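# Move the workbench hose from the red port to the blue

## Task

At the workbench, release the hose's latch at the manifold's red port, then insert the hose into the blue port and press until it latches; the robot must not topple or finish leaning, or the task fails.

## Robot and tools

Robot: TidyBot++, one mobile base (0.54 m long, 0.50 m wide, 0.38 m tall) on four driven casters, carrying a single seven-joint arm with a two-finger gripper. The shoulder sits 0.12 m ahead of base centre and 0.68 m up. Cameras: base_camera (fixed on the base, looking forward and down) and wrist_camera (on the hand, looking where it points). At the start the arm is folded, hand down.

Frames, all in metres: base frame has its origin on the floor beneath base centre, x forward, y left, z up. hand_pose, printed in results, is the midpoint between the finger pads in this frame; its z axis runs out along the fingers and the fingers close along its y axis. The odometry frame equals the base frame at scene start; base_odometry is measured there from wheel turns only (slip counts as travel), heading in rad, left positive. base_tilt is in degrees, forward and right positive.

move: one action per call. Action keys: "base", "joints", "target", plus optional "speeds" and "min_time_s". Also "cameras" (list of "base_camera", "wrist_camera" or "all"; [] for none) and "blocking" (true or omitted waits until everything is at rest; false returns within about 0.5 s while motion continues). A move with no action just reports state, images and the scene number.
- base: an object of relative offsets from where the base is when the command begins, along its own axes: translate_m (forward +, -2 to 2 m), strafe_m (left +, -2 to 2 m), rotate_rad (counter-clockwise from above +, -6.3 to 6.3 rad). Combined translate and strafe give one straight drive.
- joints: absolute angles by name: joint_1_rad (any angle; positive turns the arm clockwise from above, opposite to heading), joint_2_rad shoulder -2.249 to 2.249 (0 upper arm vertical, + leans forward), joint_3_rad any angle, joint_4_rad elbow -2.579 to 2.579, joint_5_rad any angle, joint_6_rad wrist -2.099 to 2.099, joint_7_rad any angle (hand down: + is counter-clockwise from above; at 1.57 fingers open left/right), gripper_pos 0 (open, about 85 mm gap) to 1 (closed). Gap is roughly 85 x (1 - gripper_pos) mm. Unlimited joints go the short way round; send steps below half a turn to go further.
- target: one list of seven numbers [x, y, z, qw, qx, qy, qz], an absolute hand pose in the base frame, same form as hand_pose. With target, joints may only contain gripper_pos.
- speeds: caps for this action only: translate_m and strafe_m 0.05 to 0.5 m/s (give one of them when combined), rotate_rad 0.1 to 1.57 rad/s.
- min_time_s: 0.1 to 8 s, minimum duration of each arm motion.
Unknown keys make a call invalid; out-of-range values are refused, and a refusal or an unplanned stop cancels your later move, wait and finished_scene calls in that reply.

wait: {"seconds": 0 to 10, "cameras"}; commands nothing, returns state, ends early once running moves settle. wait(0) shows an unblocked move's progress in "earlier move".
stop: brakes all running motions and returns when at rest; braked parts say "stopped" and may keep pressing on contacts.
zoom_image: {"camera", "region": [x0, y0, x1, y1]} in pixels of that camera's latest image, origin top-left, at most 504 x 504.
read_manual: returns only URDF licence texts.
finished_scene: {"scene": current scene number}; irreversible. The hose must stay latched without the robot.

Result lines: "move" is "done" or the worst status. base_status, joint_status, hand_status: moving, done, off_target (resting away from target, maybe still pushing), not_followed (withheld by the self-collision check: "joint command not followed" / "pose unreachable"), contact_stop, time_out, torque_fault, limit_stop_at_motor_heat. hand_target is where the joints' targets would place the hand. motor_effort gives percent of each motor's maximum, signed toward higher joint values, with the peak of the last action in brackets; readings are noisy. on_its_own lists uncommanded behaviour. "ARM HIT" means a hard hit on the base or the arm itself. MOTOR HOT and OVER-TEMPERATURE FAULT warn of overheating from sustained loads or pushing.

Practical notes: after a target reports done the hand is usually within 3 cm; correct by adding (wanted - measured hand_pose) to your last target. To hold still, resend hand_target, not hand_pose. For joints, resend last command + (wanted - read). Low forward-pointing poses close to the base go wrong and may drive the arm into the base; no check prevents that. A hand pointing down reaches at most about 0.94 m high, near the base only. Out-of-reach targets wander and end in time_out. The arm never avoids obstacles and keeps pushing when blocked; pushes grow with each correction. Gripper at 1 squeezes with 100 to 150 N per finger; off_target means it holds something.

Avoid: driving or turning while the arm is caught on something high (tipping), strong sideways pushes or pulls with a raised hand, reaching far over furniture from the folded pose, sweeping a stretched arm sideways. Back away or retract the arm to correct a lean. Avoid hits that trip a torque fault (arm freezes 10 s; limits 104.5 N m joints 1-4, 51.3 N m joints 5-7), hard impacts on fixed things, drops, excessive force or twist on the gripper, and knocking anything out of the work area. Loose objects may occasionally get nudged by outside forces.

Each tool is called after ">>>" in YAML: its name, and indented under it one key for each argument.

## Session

>>> move:
  joints: {"joint_6_rad": 0.4}
  cameras: ["all"]

Scene clock: 1.90 s.
move: done
base_odometry: x=+0.000 y=+0.000 heading=+0.000
base_tilt: forward=-0.1 right=+0.0
base_status: not commanded
joint_positions: joint_1_rad=-0.034 joint_2_rad=-0.311 joint_3_rad=+3.096 joint_4_rad=-2.510 joint_5_rad=+0.017 joint_6_rad=+0.326 joint_7_rad=+1.533 gripper_pos=+0.000
joint_status: all done
motor_effort: joint_1_rad=+0(1) joint_2_rad=-6(7) joint_3_rad=+0(1) joint_4_rad=+18(18) joint_5_rad=-1(2) joint_6_rad=+9(9) joint_7_rad=+0(1)
hand_pose: x=+0.5398 y=+0.0374 z=+0.8045 quat_wxyz=(-0.026, +0.805, +0.028, +0.592) (m; base frame)
hand_target: x=+0.5460 y=+0.0386 z=+0.8273 quat_wxyz=(-0.028, +0.782, +0.028, +0.622) (m; base frame)
hand_status: not commanded
pictures: base_camera, wrist_camera
camera_calibration:
wrist_camera: T_world_to_cam=[[0.061809, -0.997978, 0.0147892, -0.0101661], [-0.310165, -0.0332895, -0.9501, 0.98545], [0.948671, 0.0541376, -0.311596, -0.127771], [0, 0, 0, 1]] pos_world=[0.427494, 0.0295768, 0.896614]

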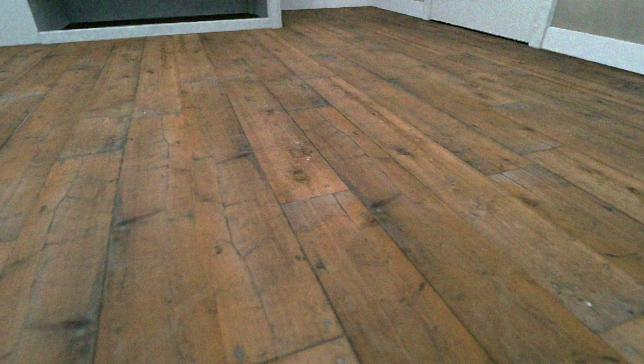

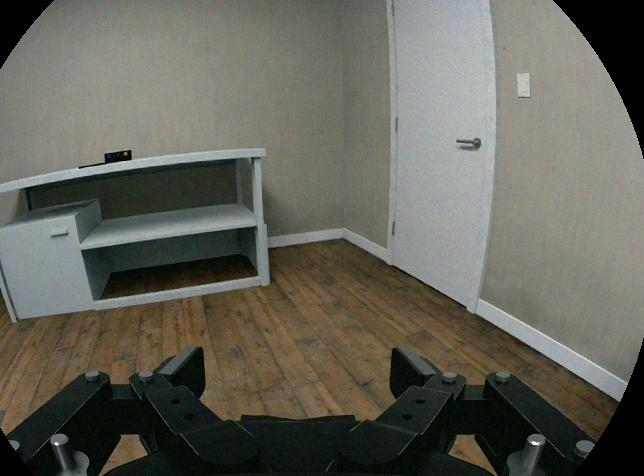

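>>> zoom_image:
  camera: "wrist_camera"
  region: [60, 135, 160, 185]

Scaled by 5.040.

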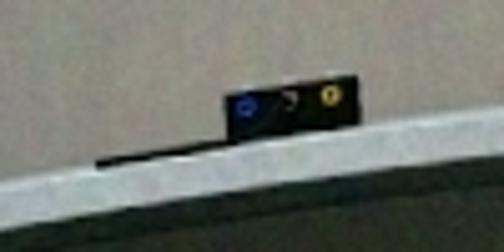

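>>> move:
  base: {"translate_m": 1.284, "strafe_m": 0.765, "rotate_rad": 0.511}
  joints: {"joint_1_rad": 0.0, "joint_2_rad": 0.0, "joint_3_rad": 3.1416, "joint_4_rad": -1.4, "joint_5_rad": 0.0, "joint_6_rad": -0.85, "joint_7_rad": 1.5708}
  cameras: ["all"]

Scene clock: 6.37 s.
move: done
base_odometry: x=+1.284 y=+0.765 heading=+0.512
base_tilt: forward=+0.0 right=+0.0
base_status: done
joint_positions: joint_1_rad=-0.015 joint_2_rad=-0.008 joint_3_rad=+3.124 joint_4_rad=-1.433 joint_5_rad=+0.017 joint_6_rad=-0.786 joint_7_rad=+1.534 gripper_pos=+0.000
joint_status: all done
motor_effort: joint_1_rad=+0(2) joint_2_rad=-18(21) joint_3_rad=+0(2) joint_4_rad=+19(20) joint_5_rad=-1(2) joint_6_rad=+7(10) joint_7_rad=+0(1)
hand_pose: x=+0.6758 y=+0.0160 z=+0.9621 quat_wxyz=(-0.007, +0.894, +0.001, +0.449) (m; base frame)
hand_target: x=+0.6710 y=+0.0013 z=+0.9605 quat_wxyz=(+0.000, +0.902, +0.000, +0.431) (m; base frame)
hand_status: not commanded
pictures: base_camera, wrist_camera
camera_calibration:
wrist_camera: T_world_to_cam=[[0.00250081, -0.999899, 0.0140077, -0.00149692], [-0.608682, -0.012636, -0.793314, 1.22727], [0.793411, -0.00654231, -0.608652, 0.18504], [0, 0, 0, 1]] pos_world=[0.60021, 0.0152216, 1.08626]

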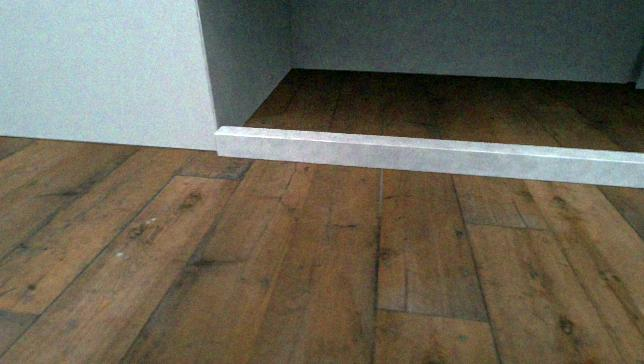

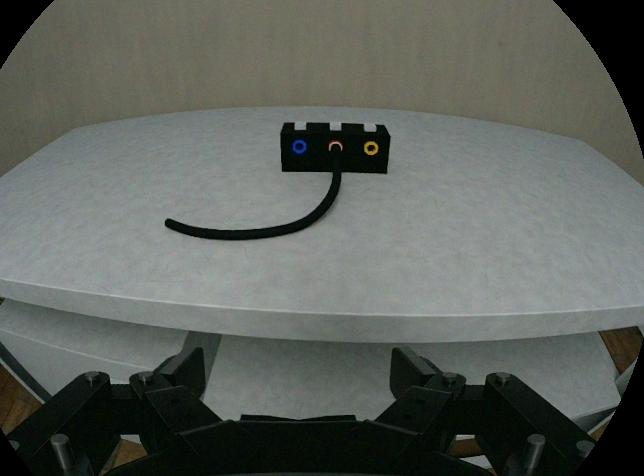

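>>> zoom_image:
  camera: "wrist_camera"
  region: [265, 110, 405, 190]

Scaled by 3.600.

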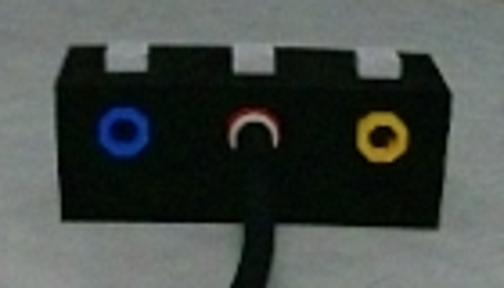

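>>> move:
  base: {"translate_m": 0.29, "strafe_m": -0.062, "rotate_rad": 0.023}
  joints: {"joint_1_rad": 0.02, "joint_3_rad": 3.165, "joint_5_rad": -0.035, "joint_7_rad": 1.6}
  cameras: ["wrist_camera"]

>>> zoom_image:
  camera: "wrist_camera"
  region: [190, 190, 420, 340]

Scene clock: 9.20 s.
move: done
base_odometry: x=+1.567 y=+0.853 heading=+0.535
base_tilt: forward=-0.2 right=+0.0
base_status: done
joint_positions: joint_1_rad=+0.007 joint_2_rad=-0.001 joint_3_rad=+3.150 joint_4_rad=-1.432 joint_5_rad=-0.004 joint_6_rad=-0.788 joint_7_rad=+1.566 gripper_pos=+0.000
joint_status: all done
motor_effort: joint_1_rad=+0(2) joint_2_rad=-17(22) joint_3_rad=-1(3) joint_4_rad=+19(20) joint_5_rad=-1(2) joint_6_rad=+7(8) joint_7_rad=+0(1)
hand_pose: x=+0.6780 y=-0.0061 z=+0.9583 quat_wxyz=(+0.000, +0.896, -0.010, +0.445) (m; base frame)
hand_target: x=+0.6711 y=-0.0144 z=+0.9606 quat_wxyz=(-0.001, +0.902, -0.011, +0.431) (m; base frame)
hand_status: not commanded
pictures: wrist_camera
camera_calibration:
wrist_camera: T_world_to_cam=[[-0.0230463, -0.999565, 0.0183945, -0.0103655], [-0.61542, -0.000315485, -0.788199, 1.22503], [0.787862, -0.0294854, -0.615145, 0.190701], [0, 0, 0, 1]] pos_world=[0.603422, -0.00435158, 1.08307]

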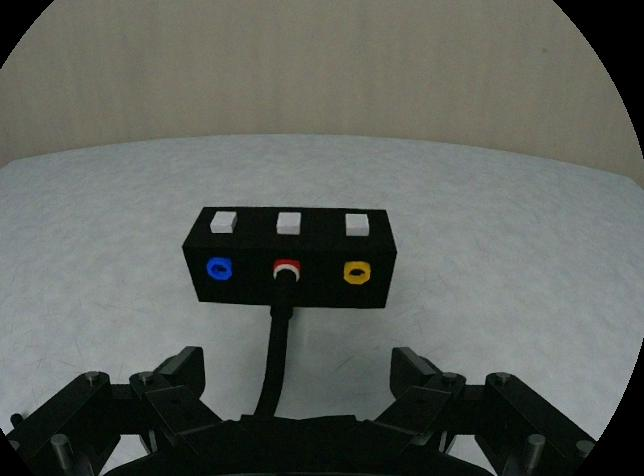

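Scaled by 2.191.

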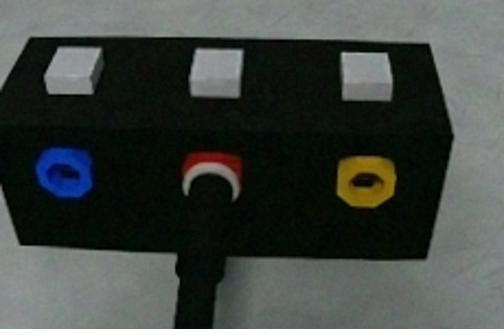

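>>> zoom_image:
  camera: "wrist_camera"
  region: [255, 200, 325, 320]

Scaled by 4.200.

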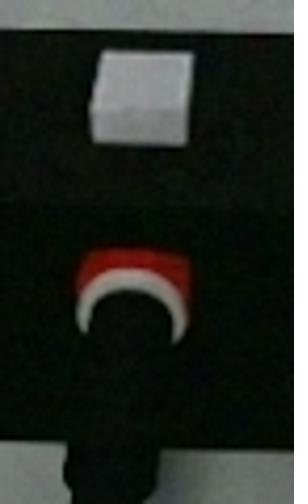

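>>> move:
  base: {"translate_m": 0.069, "strafe_m": 0.040, "rotate_rad": -0.045}
  speeds: {"translate_m": 0.1}
  joints: {"joint_1_rad": 0.01, "joint_2_rad": 0.35, "joint_3_rad": 3.16, "joint_4_rad": -0.78, "joint_5_rad": -0.03, "joint_6_rad": -1.258, "joint_7_rad": 1.6, "gripper_pos": 1.0}
  cameras: ["wrist_camera"]

Scene clock: 17.70 s.
move: done
base_odometry: x=+1.607 y=+0.923 heading=+0.490
base_tilt: forward=-0.1 right=+0.1
base_status: done
joint_positions: joint_1_rad=+0.014 joint_2_rad=+0.323 joint_3_rad=+3.158 joint_4_rad=-0.815 joint_5_rad=-0.004 joint_6_rad=-1.192 joint_7_rad=+1.566 gripper_pos=+0.999
joint_status: all done
motor_effort: joint_1_rad=+0(2) joint_2_rad=-27(29) joint_3_rad=-1(2) joint_4_rad=+17(20) joint_5_rad=-1(2) joint_6_rad=+7(9) joint_7_rad=+0(1)
hand_pose: x=+0.7639 y=-0.0150 z=+0.9982 quat_wxyz=(+0.005, +0.919, -0.015, +0.395) (m; base frame)
hand_target: x=+0.7608 y=-0.0054 z=+0.9842 quat_wxyz=(-0.002, +0.930, +0.003, +0.368) (m; base frame)
hand_status: not commanded
pictures: wrist_camera
camera_calibration:
wrist_camera: T_world_to_cam=[[-0.0339906, -0.999112, 0.024895, -0.0161532], [-0.698685, 0.00594403, -0.715405, 1.30039], [0.714622, -0.0417108, -0.698267, 0.286018], [0, 0, 0, 1]] pos_world=[0.703621, -0.0119384, 1.13043]

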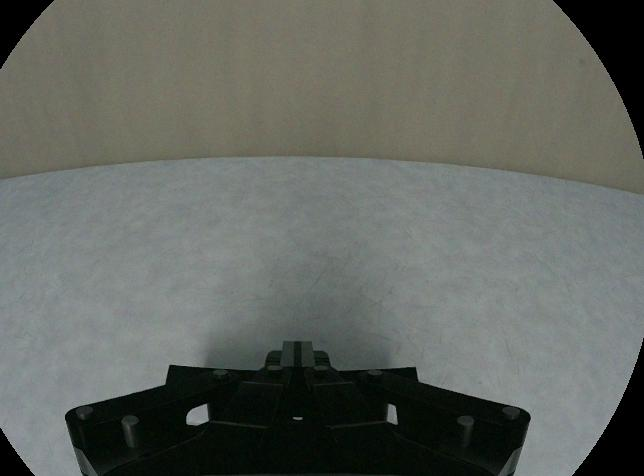

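>>> move:
  base: {"strafe_m": 0.0075}
  joints: {"joint_2_rad": 0.28, "joint_4_rad": -0.97, "joint_6_rad": -1.05}
  min_time_s: 0.8
  cameras: ["wrist_camera"]

Scene clock: 19.57 s.
move: done
base_odometry: x=+1.603 y=+0.930 heading=+0.489
base_tilt: forward=+0.0 right=+0.0
base_status: done
joint_positions: joint_1_rad=+0.011 joint_2_rad=+0.303 joint_3_rad=+3.158 joint_4_rad=-0.953 joint_5_rad=-0.005 joint_6_rad=-1.116 joint_7_rad=+1.566 gripper_pos=+0.999
joint_status: all done
motor_effort: joint_1_rad=+0(3) joint_2_rad=-27(29) joint_3_rad=+0(2) joint_4_rad=+18(19) joint_5_rad=-1(2) joint_6_rad=+6(7) joint_7_rad=+1(1)
hand_pose: x=+0.7601 y=-0.0133 z=+0.9573 quat_wxyz=(+0.004, +0.927, -0.014, +0.376) (m; base frame)
hand_target: x=+0.7660 y=-0.0069 z=+0.9780 quat_wxyz=(-0.001, +0.913, +0.000, +0.409) (m; base frame)
hand_status: not commanded
pictures: wrist_camera
camera_calibration:
wrist_camera: T_world_to_cam=[[-0.0305078, -0.999232, 0.0245734, -0.0158499], [-0.727725, 0.00535176, -0.685848, 1.26222], [0.68519, -0.0388064, -0.72733, 0.310607], [0, 0, 0, 1]] pos_world=[0.705242, -0.0105393, 1.092]

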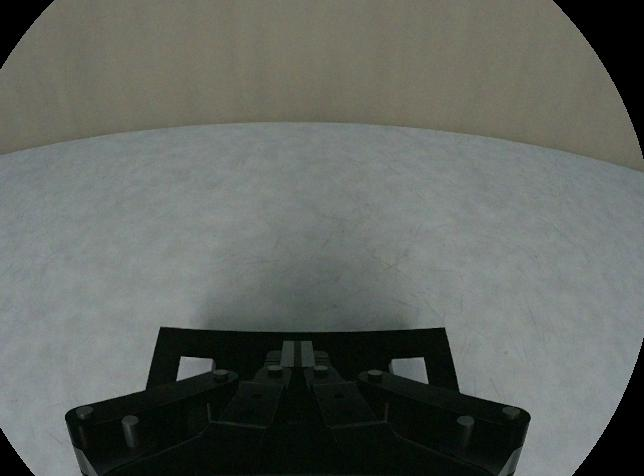

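>>> move:
  base: {"strafe_m": -0.0025}
  joints: {"joint_2_rad": 0.325, "joint_4_rad": -1.05}
  min_time_s: 1.0
  cameras: ["wrist_camera"]

Scene clock: 21.27 s.
move: done
base_odometry: x=+1.604 y=+0.927 heading=+0.489
base_tilt: forward=-0.1 right=+0.0
base_status: done
joint_positions: joint_1_rad=+0.011 joint_2_rad=+0.290 joint_3_rad=+3.158 joint_4_rad=-0.991 joint_5_rad=-0.005 joint_6_rad=-1.082 joint_7_rad=+1.566 gripper_pos=+0.999
joint_status: all done
motor_effort: joint_1_rad=+2(4) joint_2_rad=-18(28) joint_3_rad=+1(3) joint_4_rad=+11(18) joint_5_rad=+1(2) joint_6_rad=+2(7) joint_7_rad=+0(1)
hand_pose: x=+0.7591 y=-0.0134 z=+0.9530 quat_wxyz=(+0.004, +0.925, -0.014, +0.379) (m; base frame)
hand_target: x=+0.7664 y=-0.0070 z=+0.9070 quat_wxyz=(-0.002, +0.936, -0.001, +0.351) (m; base frame)
hand_status: not commanded
pictures: wrist_camera
camera_calibration:
wrist_camera: T_world_to_cam=[[-0.0307756, -0.999232, 0.024262, -0.0153649], [-0.722311, 0.0054555, -0.691547, 1.25987], [0.690883, -0.0388075, -0.721924, 0.298582], [0, 0, 0, 1]] pos_world=[0.703256, -0.010639, 1.08718]

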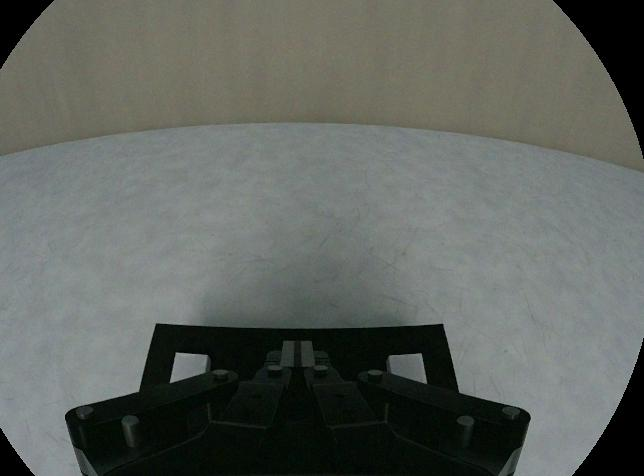

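>>> move:
  joints: {"joint_2_rad": 0.41, "joint_4_rad": -1.15}
  min_time_s: 1.0
  cameras: ["wrist_camera"]

Scene clock: 22.67 s.
move: off_target
base_odometry: x=+1.604 y=+0.927 heading=+0.489
base_tilt: forward=-0.2 right=-0.1
base_status: not commanded
joint_positions: joint_1_rad=+0.011 joint_2_rad=+0.278 joint_3_rad=+3.158 joint_4_rad=-1.032 joint_5_rad=-0.005 joint_6_rad=-1.041 joint_7_rad=+1.566 gripper_pos=+0.999
joint_status: joint_2_rad off_target (ended at +0.278, target +0.410); joint_4_rad off_target (ended at -1.032, target -1.150)
motor_effort: joint_1_rad=+2(2) joint_2_rad=-2(18) joint_3_rad=+1(2) joint_4_rad=+2(12) joint_5_rad=+0(1) joint_6_rad=-4(5) joint_7_rad=+0(1)
hand_pose: x=+0.7596 y=-0.0134 z=+0.9485 quat_wxyz=(+0.004, +0.923, -0.014, +0.385) (m; base frame)
hand_target: x=+0.7591 y=-0.0069 z=+0.8028 quat_wxyz=(-0.004, +0.965, -0.002, +0.263) (m; base frame)
hand_status: not commanded
pictures: wrist_camera
camera_calibration:
wrist_camera: T_world_to_cam=[[-0.0311467, -0.999228, 0.0239436, -0.0146694], [-0.713542, 0.00545406, -0.700591, 1.25903], [0.69992, -0.0389059, -0.713161, 0.279799], [0, 0, 0, 1]] pos_world=[0.70208, -0.0106391, 1.08196]

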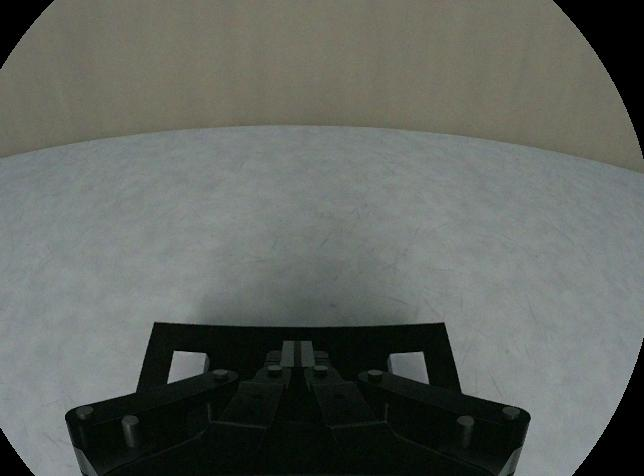

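>>> move:
  joints: {"joint_2_rad": 0.475, "joint_4_rad": -1.215}
  min_time_s: 0.8
  cameras: ["wrist_camera"]

Scene clock: 23.83 s.
move: off_target
base_odometry: x=+1.604 y=+0.927 heading=+0.489
base_tilt: forward=-0.1 right=+0.0
base_status: not commanded
joint_positions: joint_1_rad=+0.011 joint_2_rad=+0.273 joint_3_rad=+3.158 joint_4_rad=-1.048 joint_5_rad=-0.005 joint_6_rad=-1.024 joint_7_rad=+1.566 gripper_pos=+0.999
joint_status: joint_2_rad off_target (ended at +0.273, target +0.475); joint_4_rad off_target (ended at -1.048, target -1.215)
motor_effort: joint_1_rad=+3(3) joint_2_rad=+9(10) joint_3_rad=+2(2) joint_4_rad=-5(7) joint_5_rad=+1(2) joint_6_rad=-8(8) joint_7_rad=+0(1)
hand_pose: x=+0.7599 y=-0.0135 z=+0.9472 quat_wxyz=(+0.004, +0.921, -0.014, +0.388) (m; base frame)
hand_target: x=+0.7455 y=-0.0066 z=+0.7321 quat_wxyz=(-0.005, +0.980, -0.002, +0.200) (m; base frame)
hand_status: not commanded
pictures: wrist_camera
camera_calibration:
wrist_camera: T_world_to_cam=[[-0.0313734, -0.999224, 0.0238092, -0.0144425], [-0.708916, 0.00545337, -0.705272, 1.25923], [0.704595, -0.0390055, -0.708537, 0.270711], [0, 0, 0, 1]] pos_world=[0.701492, -0.0107391, 1.08025]

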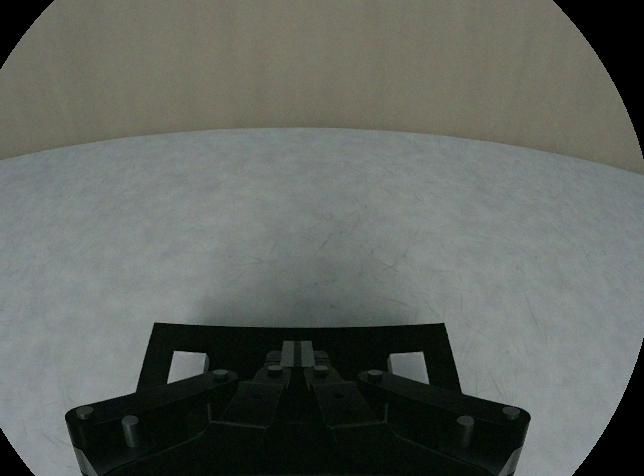

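>>> move:
  joints: {"joint_2_rad": 0.22, "joint_4_rad": -0.88, "joint_6_rad": -1.15}
  min_time_s: 0.8
  cameras: []

>>> move:
  base: {"translate_m": -0.095}
  joints: {"joint_2_rad": 0.16, "joint_4_rad": -1.25, "joint_6_rad": -0.88, "gripper_pos": 0.0}
  min_time_s: 1.8
  cameras: ["wrist_camera"]

>>> zoom_image:
  camera: "wrist_camera"
  region: [240, 220, 360, 380]

Scene clock: 25.80 s.
move: done
base_odometry: x=+1.604 y=+0.927 heading=+0.489
base_tilt: forward=-0.1 right=+0.0
base_status: not commanded
joint_positions: joint_1_rad=+0.011 joint_2_rad=+0.227 joint_3_rad=+3.158 joint_4_rad=-0.911 joint_5_rad=-0.005 joint_6_rad=-1.101 joint_7_rad=+1.566 gripper_pos=+0.999
joint_status: all done
motor_effort: joint_1_rad=+1(3) joint_2_rad=-24(30) joint_3_rad=+0(2) joint_4_rad=+17(20) joint_5_rad=+0(2) joint_6_rad=+7(8) joint_7_rad=+0(1)
hand_pose: x=+0.7435 y=-0.0130 z=+1.0311 quat_wxyz=(+0.004, +0.900, -0.013, +0.436) (m; base frame)
hand_target: x=+0.7334 y=-0.0059 z=+1.0395 quat_wxyz=(-0.001, +0.902, +0.002, +0.431) (m; base frame)
hand_status: not commanded
pictures: none
No camera images: "cameras" was empty.

Scene clock: 28.17 s.
move: done
base_odometry: x=+1.520 y=+0.883 heading=+0.489
base_tilt: forward=-0.2 right=+0.1
base_status: done
joint_positions: joint_1_rad=+0.011 joint_2_rad=+0.182 joint_3_rad=+3.158 joint_4_rad=-1.235 joint_5_rad=-0.005 joint_6_rad=-0.952 joint_7_rad=+1.566 gripper_pos=+0.000
joint_status: all done
motor_effort: joint_1_rad=+0(1) joint_2_rad=-23(29) joint_3_rad=+0(1) joint_4_rad=+19(20) joint_5_rad=-1(2) joint_6_rad=+6(8) joint_7_rad=+0(1)
hand_pose: x=+0.7232 y=-0.0133 z=+0.9207 quat_wxyz=(+0.003, +0.926, -0.015, +0.377) (m; base frame)
hand_target: x=+0.7307 y=-0.0079 z=+0.9425 quat_wxyz=(-0.001, +0.911, -0.003, +0.413) (m; base frame)
hand_status: not commanded
pictures: wrist_camera
camera_calibration:
wrist_camera: T_world_to_cam=[[-0.0316225, -0.999249, 0.0224118, -0.0133513], [-0.726059, 0.00755536, -0.68759, 1.21073], [0.686904, -0.0380157, -0.725753, 0.306585], [0, 0, 0, 1]] pos_world=[0.668048, -0.0108338, 1.05529]

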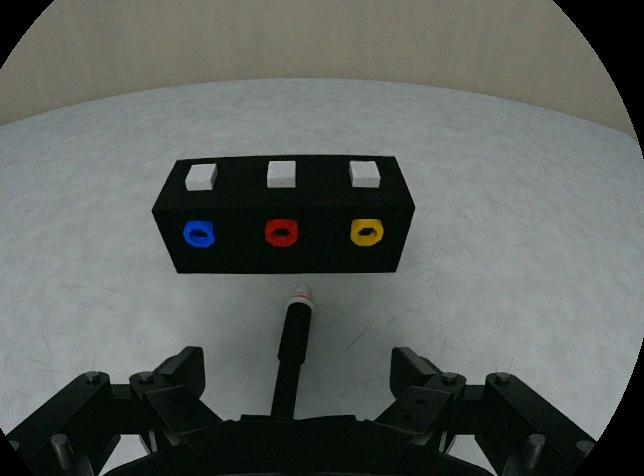

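Scaled by 3.150.

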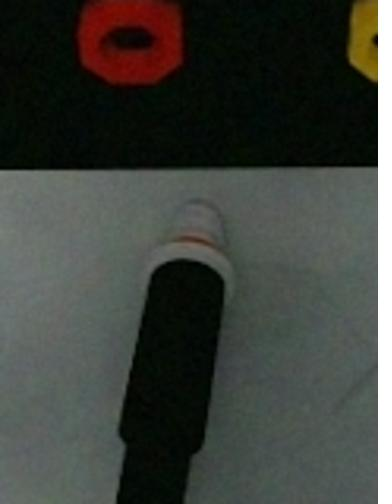

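>>> move:
  base: {"translate_m": 0.18}
  speeds: {"translate_m": 0.15}
  joints: {"joint_2_rad": 0.305, "joint_4_rad": -0.70, "joint_6_rad": -1.925, "gripper_pos": 0.0}
  cameras: ["wrist_camera"]

>>> zoom_image:
  camera: "wrist_camera"
  region: [220, 200, 380, 400]

Scene clock: 31.93 s.
move: done
base_odometry: x=+1.679 y=+0.968 heading=+0.490
base_tilt: forward=-0.2 right=+0.1
base_status: done
joint_positions: joint_1_rad=+0.011 joint_2_rad=+0.289 joint_3_rad=+3.158 joint_4_rad=-0.730 joint_5_rad=-0.005 joint_6_rad=-1.862 joint_7_rad=+1.566 gripper_pos=+0.000
joint_status: all done
motor_effort: joint_1_rad=+0(2) joint_2_rad=-23(26) joint_3_rad=-1(1) joint_4_rad=+14(20) joint_5_rad=-1(2) joint_6_rad=+2(7) joint_7_rad=+0(1)
hand_pose: x=+0.5870 y=-0.0086 z=+0.9490 quat_wxyz=(+0.002, +0.991, -0.014, +0.130) (m; base frame)
hand_target: x=+0.5764 y=-0.0010 z=+0.9473 quat_wxyz=(-0.008, +0.994, +0.008, +0.106) (m; base frame)
hand_status: not commanded
pictures: wrist_camera
camera_calibration:
wrist_camera: T_world_to_cam=[[-0.0171743, -0.999563, 0.0240677, -0.0236443], [-0.969772, 0.0107929, -0.243772, 0.853178], [0.243406, -0.0275268, -0.969534, 0.912497], [0, 0, 0, 1]] pos_world=[0.604875, -0.0077241, 1.09325]

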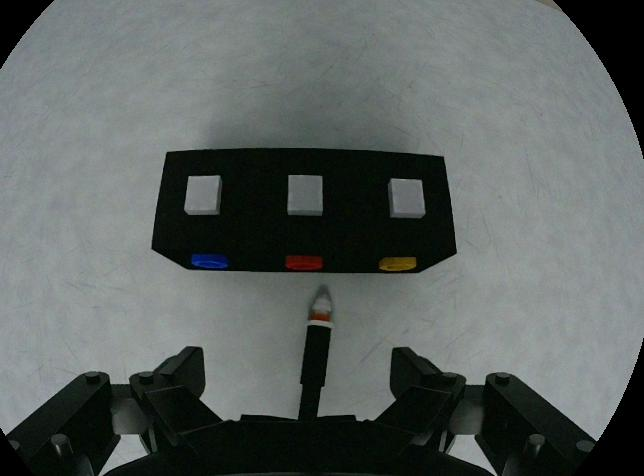

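Scaled by 2.520.

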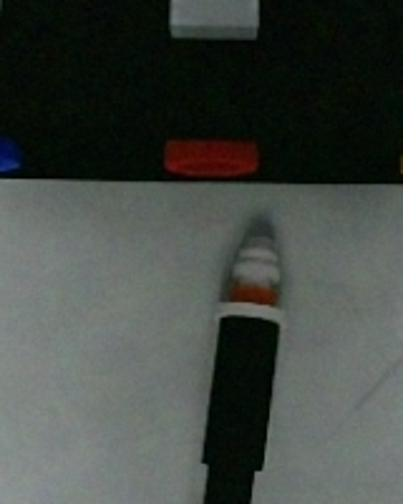

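>>> move:
  base: {"strafe_m": -0.0139}
  joints: {"joint_2_rad": 0.21, "joint_4_rad": -1.02, "joint_6_rad": -1.59, "joint_7_rad": 1.42, "gripper_pos": 0.0}
  min_time_s: 1.2
  cameras: ["wrist_camera"]

>>> zoom_image:
  camera: "wrist_camera"
  region: [190, 230, 400, 440]

Scene clock: 34.60 s.
move: done
base_odometry: x=+1.686 y=+0.955 heading=+0.490
base_tilt: forward=-0.1 right=+0.1
base_status: done
joint_positions: joint_1_rad=+0.013 joint_2_rad=+0.232 joint_3_rad=+3.158 joint_4_rad=-1.003 joint_5_rad=-0.005 joint_6_rad=-1.657 joint_7_rad=+1.458 gripper_pos=+0.000
joint_status: all done
motor_effort: joint_1_rad=+0(2) joint_2_rad=-23(25) joint_3_rad=+0(1) joint_4_rad=+15(16) joint_5_rad=-1(2) joint_6_rad=+2(3) joint_7_rad=+0(1)
hand_pose: x=+0.5896 y=-0.0102 z=+0.8930 quat_wxyz=(-0.005, +0.990, -0.070, +0.124) (m; base frame)
hand_target: x=+0.6017 y=-0.0020 z=+0.9031 quat_wxyz=(-0.023, +0.983, -0.085, +0.159) (m; base frame)
hand_status: not commanded
pictures: wrist_camera
camera_calibration:
wrist_camera: T_world_to_cam=[[-0.124405, -0.992224, -0.00382805, 0.0643566], [-0.965139, 0.121903, -0.231615, 0.82956], [0.23028, -0.0251195, -0.9728, 0.86824], [0, 0, 0, 1]] pos_world=[0.608709, -0.01546, 1.03701]

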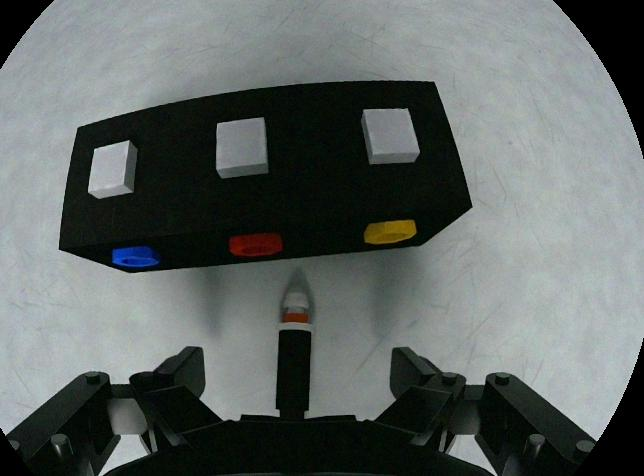

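Scaled by 2.400.

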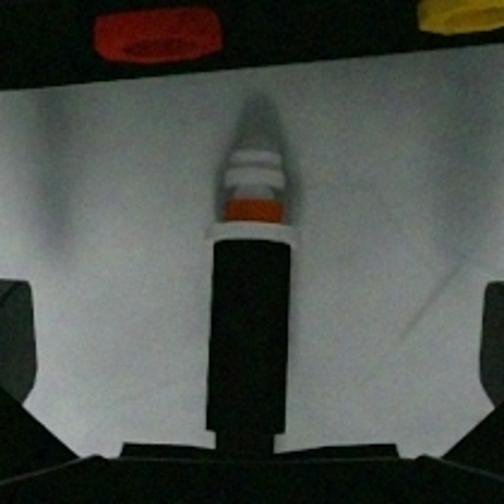

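>>> move:
  base: {"translate_m": -0.004, "strafe_m": 0.0025}
  joints: {"joint_4_rad": -1.045, "gripper_pos": 0.0}
  min_time_s: 0.6
  cameras: ["wrist_camera"]

>>> zoom_image:
  camera: "wrist_camera"
  region: [190, 230, 400, 440]

Scene clock: 35.93 s.
move: done
base_odometry: x=+1.681 y=+0.956 heading=+0.490
base_tilt: forward=-0.1 right=+0.1
base_status: done
joint_positions: joint_1_rad=+0.013 joint_2_rad=+0.225 joint_3_rad=+3.158 joint_4_rad=-1.028 joint_5_rad=-0.005 joint_6_rad=-1.653 joint_7_rad=+1.457 gripper_pos=+0.000
joint_status: all done
motor_effort: joint_1_rad=+1(2) joint_2_rad=-22(26) joint_3_rad=+0(2) joint_4_rad=+15(16) joint_5_rad=+0(2) joint_6_rad=+2(3) joint_7_rad=+0(0)
hand_pose: x=+0.5844 y=-0.0100 z=+0.8874 quat_wxyz=(-0.005, +0.991, -0.070, +0.117) (m; base frame)
hand_target: x=+0.5968 y=-0.0019 z=+0.8933 quat_wxyz=(-0.022, +0.985, -0.086, +0.147) (m; base frame)
hand_status: not commanded
pictures: wrist_camera
camera_calibration:
wrist_camera: T_world_to_cam=[[-0.125089, -0.992141, -0.00288324, 0.0635766], [-0.968125, 0.122696, -0.218356, 0.813227], [0.216993, -0.0245226, -0.975865, 0.874489], [0, 0, 0, 1]] pos_world=[0.6055, -0.015258, 1.03114]

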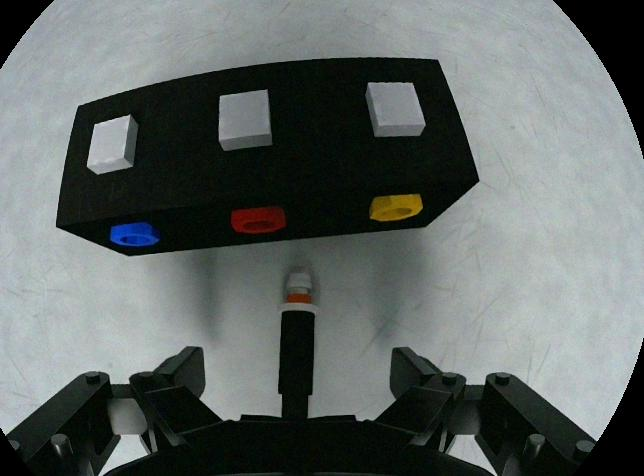

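Scaled by 2.400.

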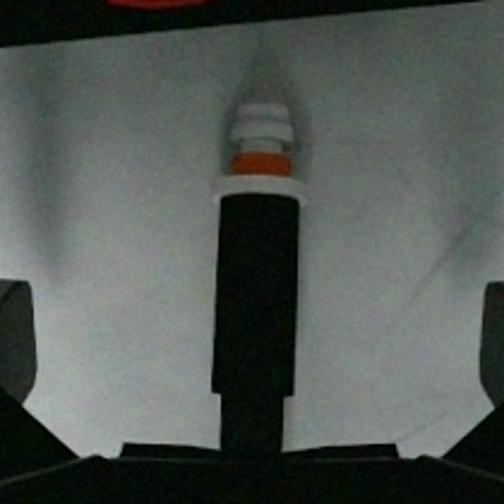

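>>> move:
  joints: {"joint_2_rad": 0.222, "joint_4_rad": -1.057, "gripper_pos": 0.0}
  min_time_s: 0.5
  cameras: []

Scene clock: 36.93 s.
move: done
base_odometry: x=+1.681 y=+0.956 heading=+0.490
base_tilt: forward=-0.2 right=+0.1
base_status: not commanded
joint_positions: joint_1_rad=+0.013 joint_2_rad=+0.225 joint_3_rad=+3.158 joint_4_rad=-1.040 joint_5_rad=-0.005 joint_6_rad=-1.653 joint_7_rad=+1.457 gripper_pos=+0.000
joint_status: all done
motor_effort: joint_1_rad=+0(1) joint_2_rad=-22(24) joint_3_rad=+0(1) joint_4_rad=+16(17) joint_5_rad=+0(1) joint_6_rad=+2(2) joint_7_rad=+0(1)
hand_pose: x=+0.5820 y=-0.0099 z=+0.8829 quat_wxyz=(-0.005, +0.991, -0.070, +0.111) (m; base frame)
hand_target: x=+0.5968 y=-0.0018 z=+0.8829 quat_wxyz=(-0.021, +0.987, -0.086, +0.135) (m; base frame)
hand_status: not commanded
pictures: none
No camera images: "cameras" was empty.

>>> move:
  joints: {"gripper_pos": 0.9}
  min_time_s: 1.0
  cameras: ["wrist_camera"]

>>> zoom_image:
  camera: "wrist_camera"
  region: [190, 230, 400, 440]

Scene clock: 38.07 s.
move: off_target
base_odometry: x=+1.681 y=+0.956 heading=+0.490
base_tilt: forward=-0.2 right=-0.1
base_status: not commanded
joint_positions: joint_1_rad=+0.013 joint_2_rad=+0.225 joint_3_rad=+3.158 joint_4_rad=-1.040 joint_5_rad=-0.005 joint_6_rad=-1.652 joint_7_rad=+1.457 gripper_pos=+0.864
joint_status: gripper_pos off_target (ended at +0.864, target +0.900)
motor_effort: joint_1_rad=+0(1) joint_2_rad=-22(23) joint_3_rad=+0(1) joint_4_rad=+14(16) joint_5_rad=-1(2) joint_6_rad=+2(2) joint_7_rad=+0(1)
hand_pose: x=+0.5820 y=-0.0099 z=+0.8831 quat_wxyz=(-0.005, +0.991, -0.070, +0.112) (m; base frame)
hand_target: x=+0.5968 y=-0.0018 z=+0.8829 quat_wxyz=(-0.021, +0.987, -0.086, +0.135) (m; base frame)
hand_status: not commanded
pictures: wrist_camera
camera_calibration:
wrist_camera: T_world_to_cam=[[-0.125352, -0.992111, -0.00188097, 0.0624818], [-0.970406, 0.123003, -0.207802, 0.801933], [0.206394, -0.024223, -0.978169, 0.879095], [0, 0, 0, 1]] pos_world=[0.604594, -0.0153573, 1.02666]

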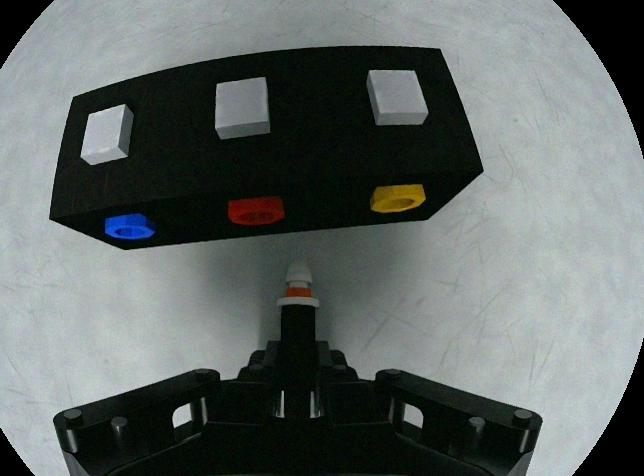

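Scaled by 2.400.

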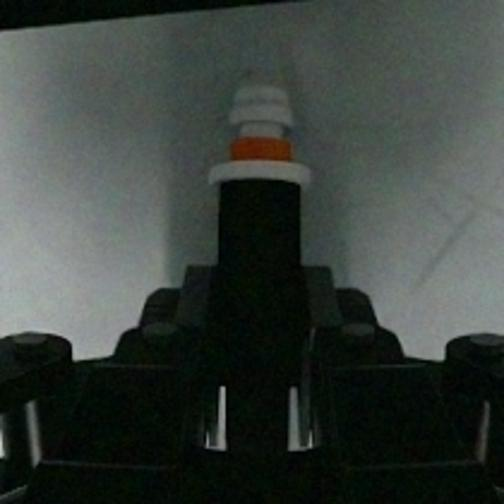

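>>> zoom_image:
  camera: "wrist_camera"
  region: [262, 250, 334, 350]

Scaled by 5.040.

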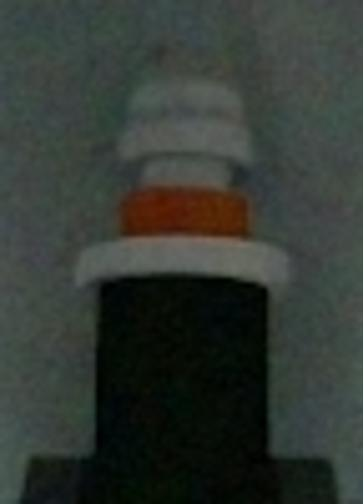

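>>> move:
  base: {"translate_m": -0.010, "strafe_m": 0.0637}
  speeds: {"strafe_m": 0.12}
  joints: {"joint_2_rad": 0.281, "joint_4_rad": -0.876, "joint_6_rad": -1.824, "joint_7_rad": 1.611, "gripper_pos": 0.93}
  min_time_s: 0.8
  cameras: ["wrist_camera"]

>>> zoom_image:
  camera: "wrist_camera"
  region: [220, 200, 380, 360]

Scene clock: 40.87 s.
move: off_target
base_odometry: x=+1.642 y=+1.008 heading=+0.490
base_tilt: forward=-0.1 right=+0.0
base_status: done
joint_positions: joint_1_rad=+0.009 joint_2_rad=+0.256 joint_3_rad=+3.159 joint_4_rad=-0.907 joint_5_rad=-0.005 joint_6_rad=-1.766 joint_7_rad=+1.574 gripper_pos=+0.864
joint_status: gripper_pos off_target (ended at +0.864, target +0.930); the others done
motor_effort: joint_1_rad=+0(2) joint_2_rad=-23(24) joint_3_rad=-1(2) joint_4_rad=+15(17) joint_5_rad=+0(3) joint_6_rad=+2(3) joint_7_rad=+0(1)
hand_pose: x=+0.5798 y=-0.0082 z=+0.9092 quat_wxyz=(+0.002, +0.994, -0.011, +0.106) (m; base frame)
hand_target: x=+0.5736 y=-0.0010 z=+0.9052 quat_wxyz=(-0.009, +0.997, +0.011, +0.081) (m; base frame)
hand_status: not commanded
pictures: wrist_camera
camera_calibration:
wrist_camera: T_world_to_cam=[[-0.00840763, -0.999661, 0.0246277, -0.0279765], [-0.980434, 0.00339705, -0.19682, 0.799874], [0.19667, -0.0258006, -0.98013, 0.91247], [0, 0, 0, 1]] pos_world=[0.604533, -0.00714188, 1.05246]

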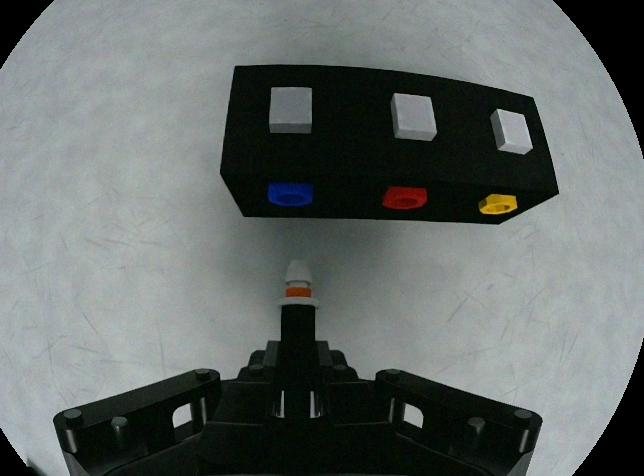

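Scaled by 3.150.

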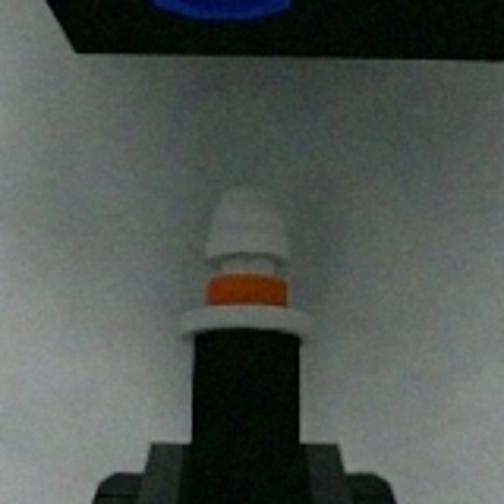

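>>> move:
  base: {"strafe_m": 0.0038}
  joints: {"joint_2_rad": 0.293, "joint_4_rad": -0.826, "joint_6_rad": -1.862}
  min_time_s: 0.8
  cameras: ["wrist_camera"]

>>> zoom_image:
  camera: "wrist_camera"
  region: [220, 200, 380, 360]

Scene clock: 44.13 s.
move: done
base_odometry: x=+1.640 y=+1.011 heading=+0.490
base_tilt: forward=-0.2 right=+0.0
base_status: done
joint_positions: joint_1_rad=+0.009 joint_2_rad=+0.268 joint_3_rad=+3.159 joint_4_rad=-0.859 joint_5_rad=-0.005 joint_6_rad=-1.801 joint_7_rad=+1.574 gripper_pos=+0.864
joint_status: all done
motor_effort: joint_1_rad=+0(3) joint_2_rad=-23(25) joint_3_rad=+0(2) joint_4_rad=+15(16) joint_5_rad=+0(2) joint_6_rad=+2(2) joint_7_rad=+0(1)
hand_pose: x=+0.5803 y=-0.0080 z=+0.9186 quat_wxyz=(+0.002, +0.994, -0.010, +0.107) (m; base frame)
hand_target: x=+0.5734 y=-0.0010 z=+0.9146 quat_wxyz=(-0.009, +0.997, +0.012, +0.081) (m; base frame)
hand_status: not commanded
pictures: wrist_camera
camera_calibration:
wrist_camera: T_world_to_cam=[[-0.00758447, -0.999662, 0.024887, -0.0287808], [-0.980119, 0.00249706, -0.198396, 0.803494], [0.198267, -0.0258969, -0.979806, 0.920315], [0, 0, 0, 1]] pos_world=[0.604833, -0.0069441, 1.06186]

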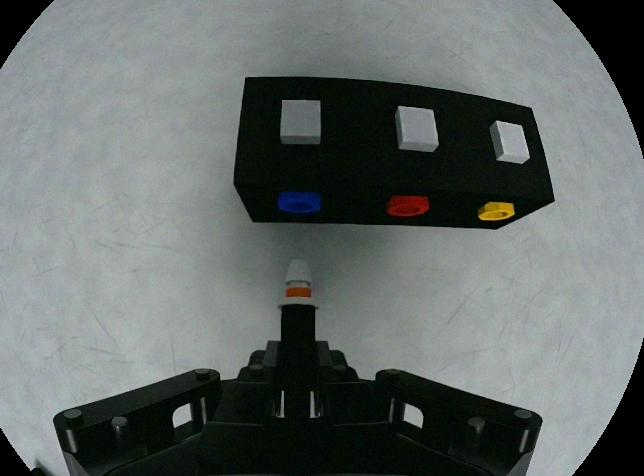

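Scaled by 3.150.

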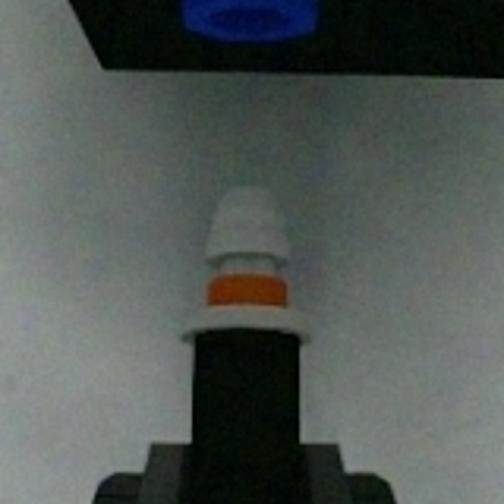

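>>> move:
  base: {"translate_m": 0.020}
  speeds: {"translate_m": 0.1}
  cameras: ["wrist_camera"]

>>> zoom_image:
  camera: "wrist_camera"
  region: [240, 200, 360, 320]

Scene clock: 45.23 s.
move: done
base_odometry: x=+1.658 y=+1.021 heading=+0.490
base_tilt: forward=-0.2 right=+0.0
base_status: done
joint_positions: joint_1_rad=+0.009 joint_2_rad=+0.282 joint_3_rad=+3.159 joint_4_rad=-0.857 joint_5_rad=-0.005 joint_6_rad=-1.805 joint_7_rad=+1.574 gripper_pos=+0.864
joint_status: not commanded
motor_effort: joint_1_rad=+1(1) joint_2_rad=-23(26) joint_3_rad=-1(1) joint_4_rad=+15(16) joint_5_rad=-1(2) joint_6_rad=+2(3) joint_7_rad=+0(1)
hand_pose: x=+0.5828 y=-0.0080 z=+0.9125 quat_wxyz=(+0.002, +0.995, -0.010, +0.099) (m; base frame)
hand_target: x=+0.5734 y=-0.0010 z=+0.9146 quat_wxyz=(-0.009, +0.997, +0.012, +0.081) (m; base frame)
hand_status: not commanded
pictures: wrist_camera
camera_calibration:
wrist_camera: T_world_to_cam=[[-0.00724606, -0.999666, 0.0247906, -0.028688], [-0.983165, 0.00259563, -0.182703, 0.792201], [0.182577, -0.0256971, -0.982856, 0.925818], [0, 0, 0, 1]] pos_world=[0.609623, -0.00694383, 1.05539]

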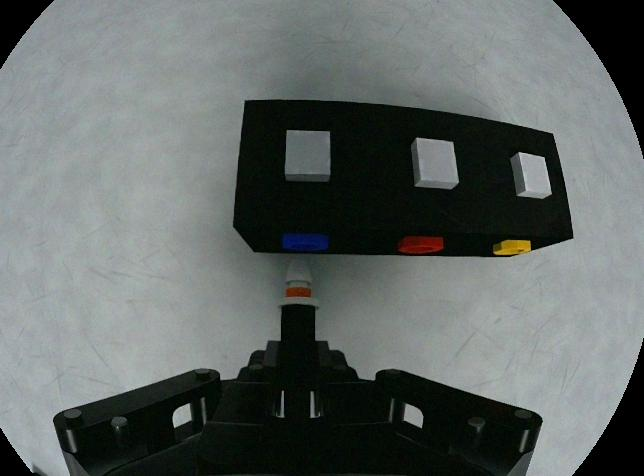

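Scaled by 4.200.

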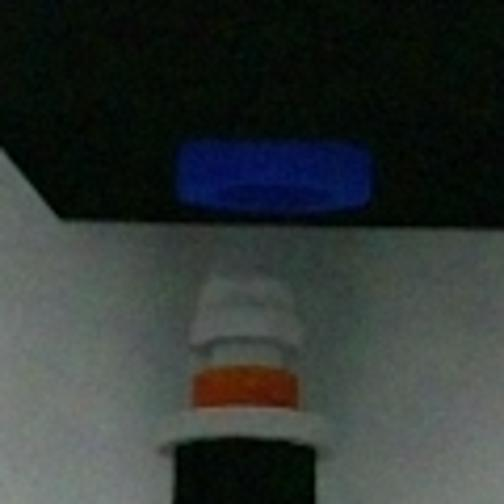

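>>> move:
  base: {"strafe_m": -0.0032}
  joints: {"joint_2_rad": 0.28, "joint_4_rad": -0.808}
  min_time_s: 0.5
  cameras: ["wrist_camera"]

>>> zoom_image:
  camera: "wrist_camera"
  region: [240, 200, 360, 320]

Scene clock: 47.43 s.
move: done
base_odometry: x=+1.659 y=+1.018 heading=+0.490
base_tilt: forward=-0.2 right=+0.0
base_status: done
joint_positions: joint_1_rad=+0.009 joint_2_rad=+0.282 joint_3_rad=+3.159 joint_4_rad=-0.840 joint_5_rad=-0.005 joint_6_rad=-1.805 joint_7_rad=+1.574 gripper_pos=+0.864
joint_status: all done
motor_effort: joint_1_rad=+0(4) joint_2_rad=-24(26) joint_3_rad=+0(3) joint_4_rad=+15(16) joint_5_rad=-1(3) joint_6_rad=+2(2) joint_7_rad=+0(1)
hand_pose: x=+0.5856 y=-0.0083 z=+0.9182 quat_wxyz=(+0.002, +0.994, -0.010, +0.107) (m; base frame)
hand_target: x=+0.5733 y=-0.0010 z=+0.9266 quat_wxyz=(-0.008, +0.995, +0.012, +0.096) (m; base frame)
hand_status: not commanded
pictures: wrist_camera
camera_calibration:
wrist_camera: T_world_to_cam=[[-0.00792619, -0.999655, 0.0250221, -0.0288681], [-0.980035, 0.00279433, -0.198807, 0.808919], [0.198669, -0.0260983, -0.979719, 0.918645], [0, 0, 0, 1]] pos_world=[0.610034, -0.00714341, 1.06155]

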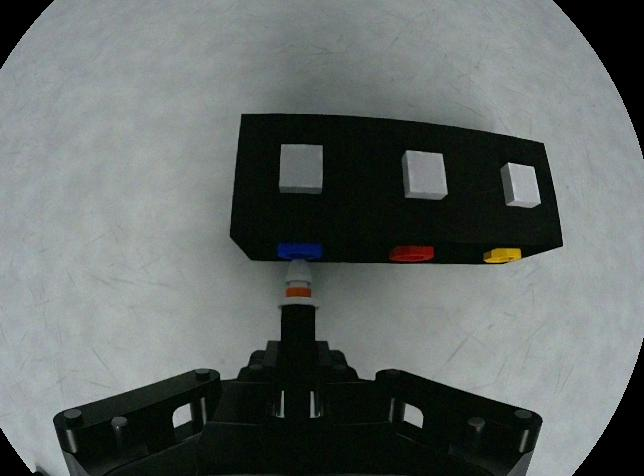

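Scaled by 4.200.

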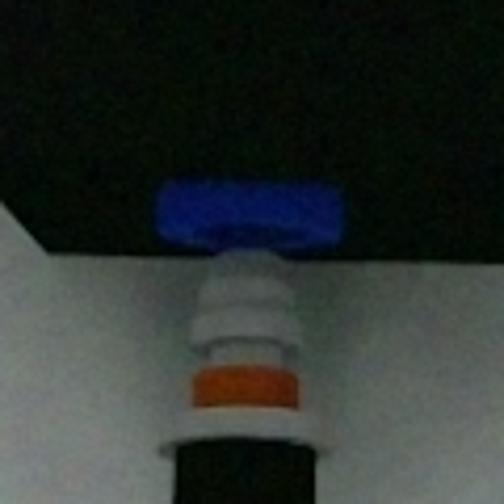

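>>> move:
  base: {"translate_m": 0.007, "strafe_m": -0.0004}
  speeds: {"translate_m": 0.05}
  cameras: ["wrist_camera"]

>>> zoom_image:
  camera: "wrist_camera"
  region: [240, 200, 360, 320]

Scene clock: 48.23 s.
move: done
base_odometry: x=+1.666 y=+1.021 heading=+0.491
base_tilt: forward=-0.2 right=+0.0
base_status: done
joint_positions: joint_1_rad=+0.009 joint_2_rad=+0.280 joint_3_rad=+3.159 joint_4_rad=-0.839 joint_5_rad=-0.005 joint_6_rad=-1.819 joint_7_rad=+1.574 gripper_pos=+0.864
joint_status: not commanded
motor_effort: joint_1_rad=+0(1) joint_2_rad=-24(27) joint_3_rad=-1(1) joint_4_rad=+14(16) joint_5_rad=+0(2) joint_6_rad=+2(7) joint_7_rad=+0(1)
hand_pose: x=+0.5811 y=-0.0081 z=+0.9185 quat_wxyz=(+0.002, +0.995, -0.010, +0.102) (m; base frame)
hand_target: x=+0.5733 y=-0.0010 z=+0.9266 quat_wxyz=(-0.008, +0.995, +0.012, +0.096) (m; base frame)
hand_status: not commanded
pictures: wrist_camera
camera_calibration:
wrist_camera: T_world_to_cam=[[-0.00761749, -0.999661, 0.0249096, -0.0288598], [-0.982145, 0.00279679, -0.188106, 0.795996], [0.187972, -0.0258977, -0.981833, 0.92799], [0, 0, 0, 1]] pos_world=[0.607127, -0.00704337, 1.06158]

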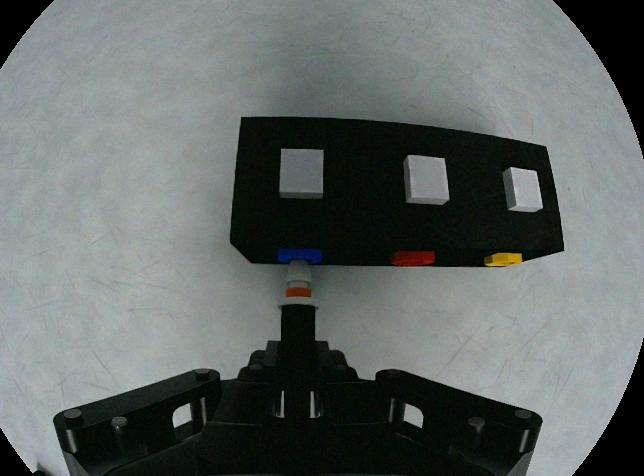

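Scaled by 4.200.

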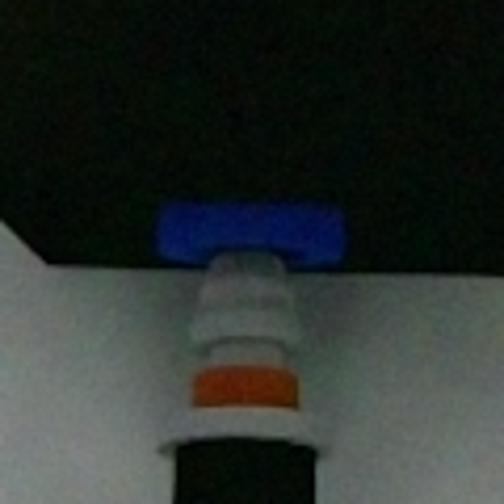

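>>> zoom_image:
  camera: "wrist_camera"
  region: [272, 240, 328, 310]

Scaled by 7.200.

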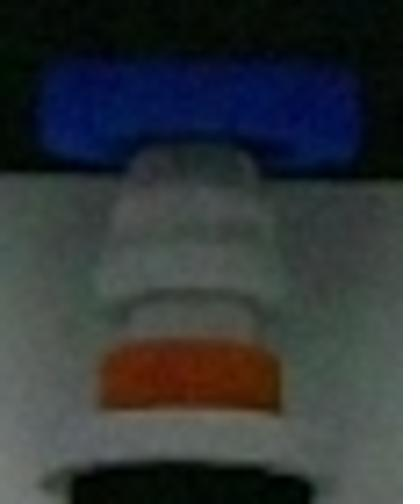

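>>> move:
  base: {"translate_m": -0.007}
  speeds: {"translate_m": 0.05}
  joints: {"joint_4_rad": -0.797}
  min_time_s: 0.5
  cameras: ["wrist_camera"]

>>> zoom_image:
  camera: "wrist_camera"
  region: [272, 240, 328, 310]

Scene clock: 49.83 s.
move: done
base_odometry: x=+1.660 y=+1.018 heading=+0.490
base_tilt: forward=-0.2 right=+0.0
base_status: done
joint_positions: joint_1_rad=+0.009 joint_2_rad=+0.279 joint_3_rad=+3.159 joint_4_rad=-0.829 joint_5_rad=-0.005 joint_6_rad=-1.819 joint_7_rad=+1.574 gripper_pos=+0.864
joint_status: all done
motor_effort: joint_1_rad=+1(2) joint_2_rad=-24(28) joint_3_rad=+0(1) joint_4_rad=+16(17) joint_5_rad=-1(2) joint_6_rad=+2(3) joint_7_rad=+1(1)
hand_pose: x=+0.5825 y=-0.0082 z=+0.9225 quat_wxyz=(+0.002, +0.994, -0.010, +0.107) (m; base frame)
hand_target: x=+0.5750 y=-0.0011 z=+0.9303 quat_wxyz=(-0.008, +0.995, +0.012, +0.101) (m; base frame)
hand_status: not commanded
pictures: wrist_camera
camera_calibration:
wrist_camera: T_world_to_cam=[[-0.00783232, -0.999656, 0.0250393, -0.0289733], [-0.979996, 0.00269383, -0.198997, 0.806894], [0.198861, -0.026097, -0.97968, 0.923219], [0, 0, 0, 1]] pos_world=[0.606934, -0.00704365, 1.06575]

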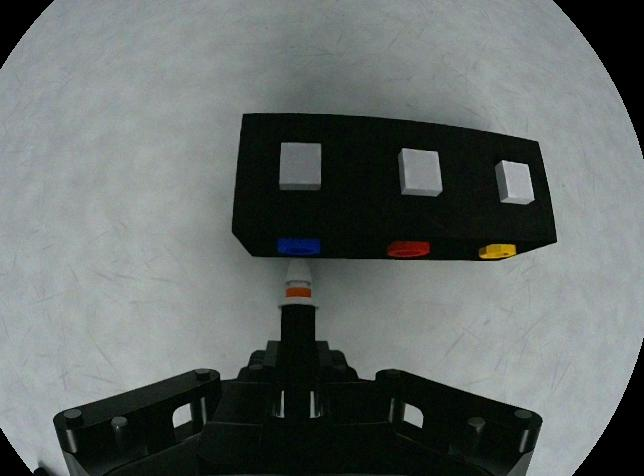

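Scaled by 7.200.

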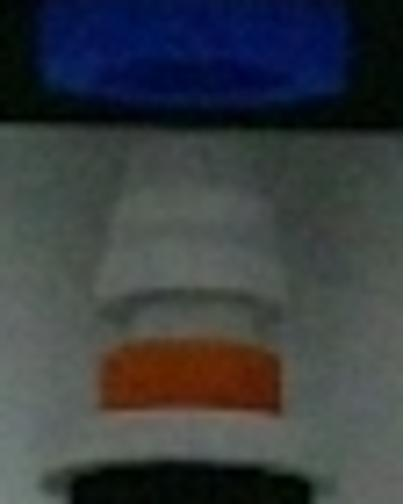

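>>> zoom_image:
  camera: "wrist_camera"
  region: [275, 270, 323, 318]

Scaled by 10.500.

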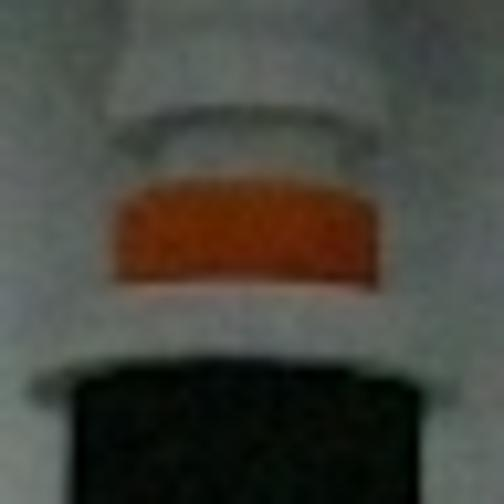

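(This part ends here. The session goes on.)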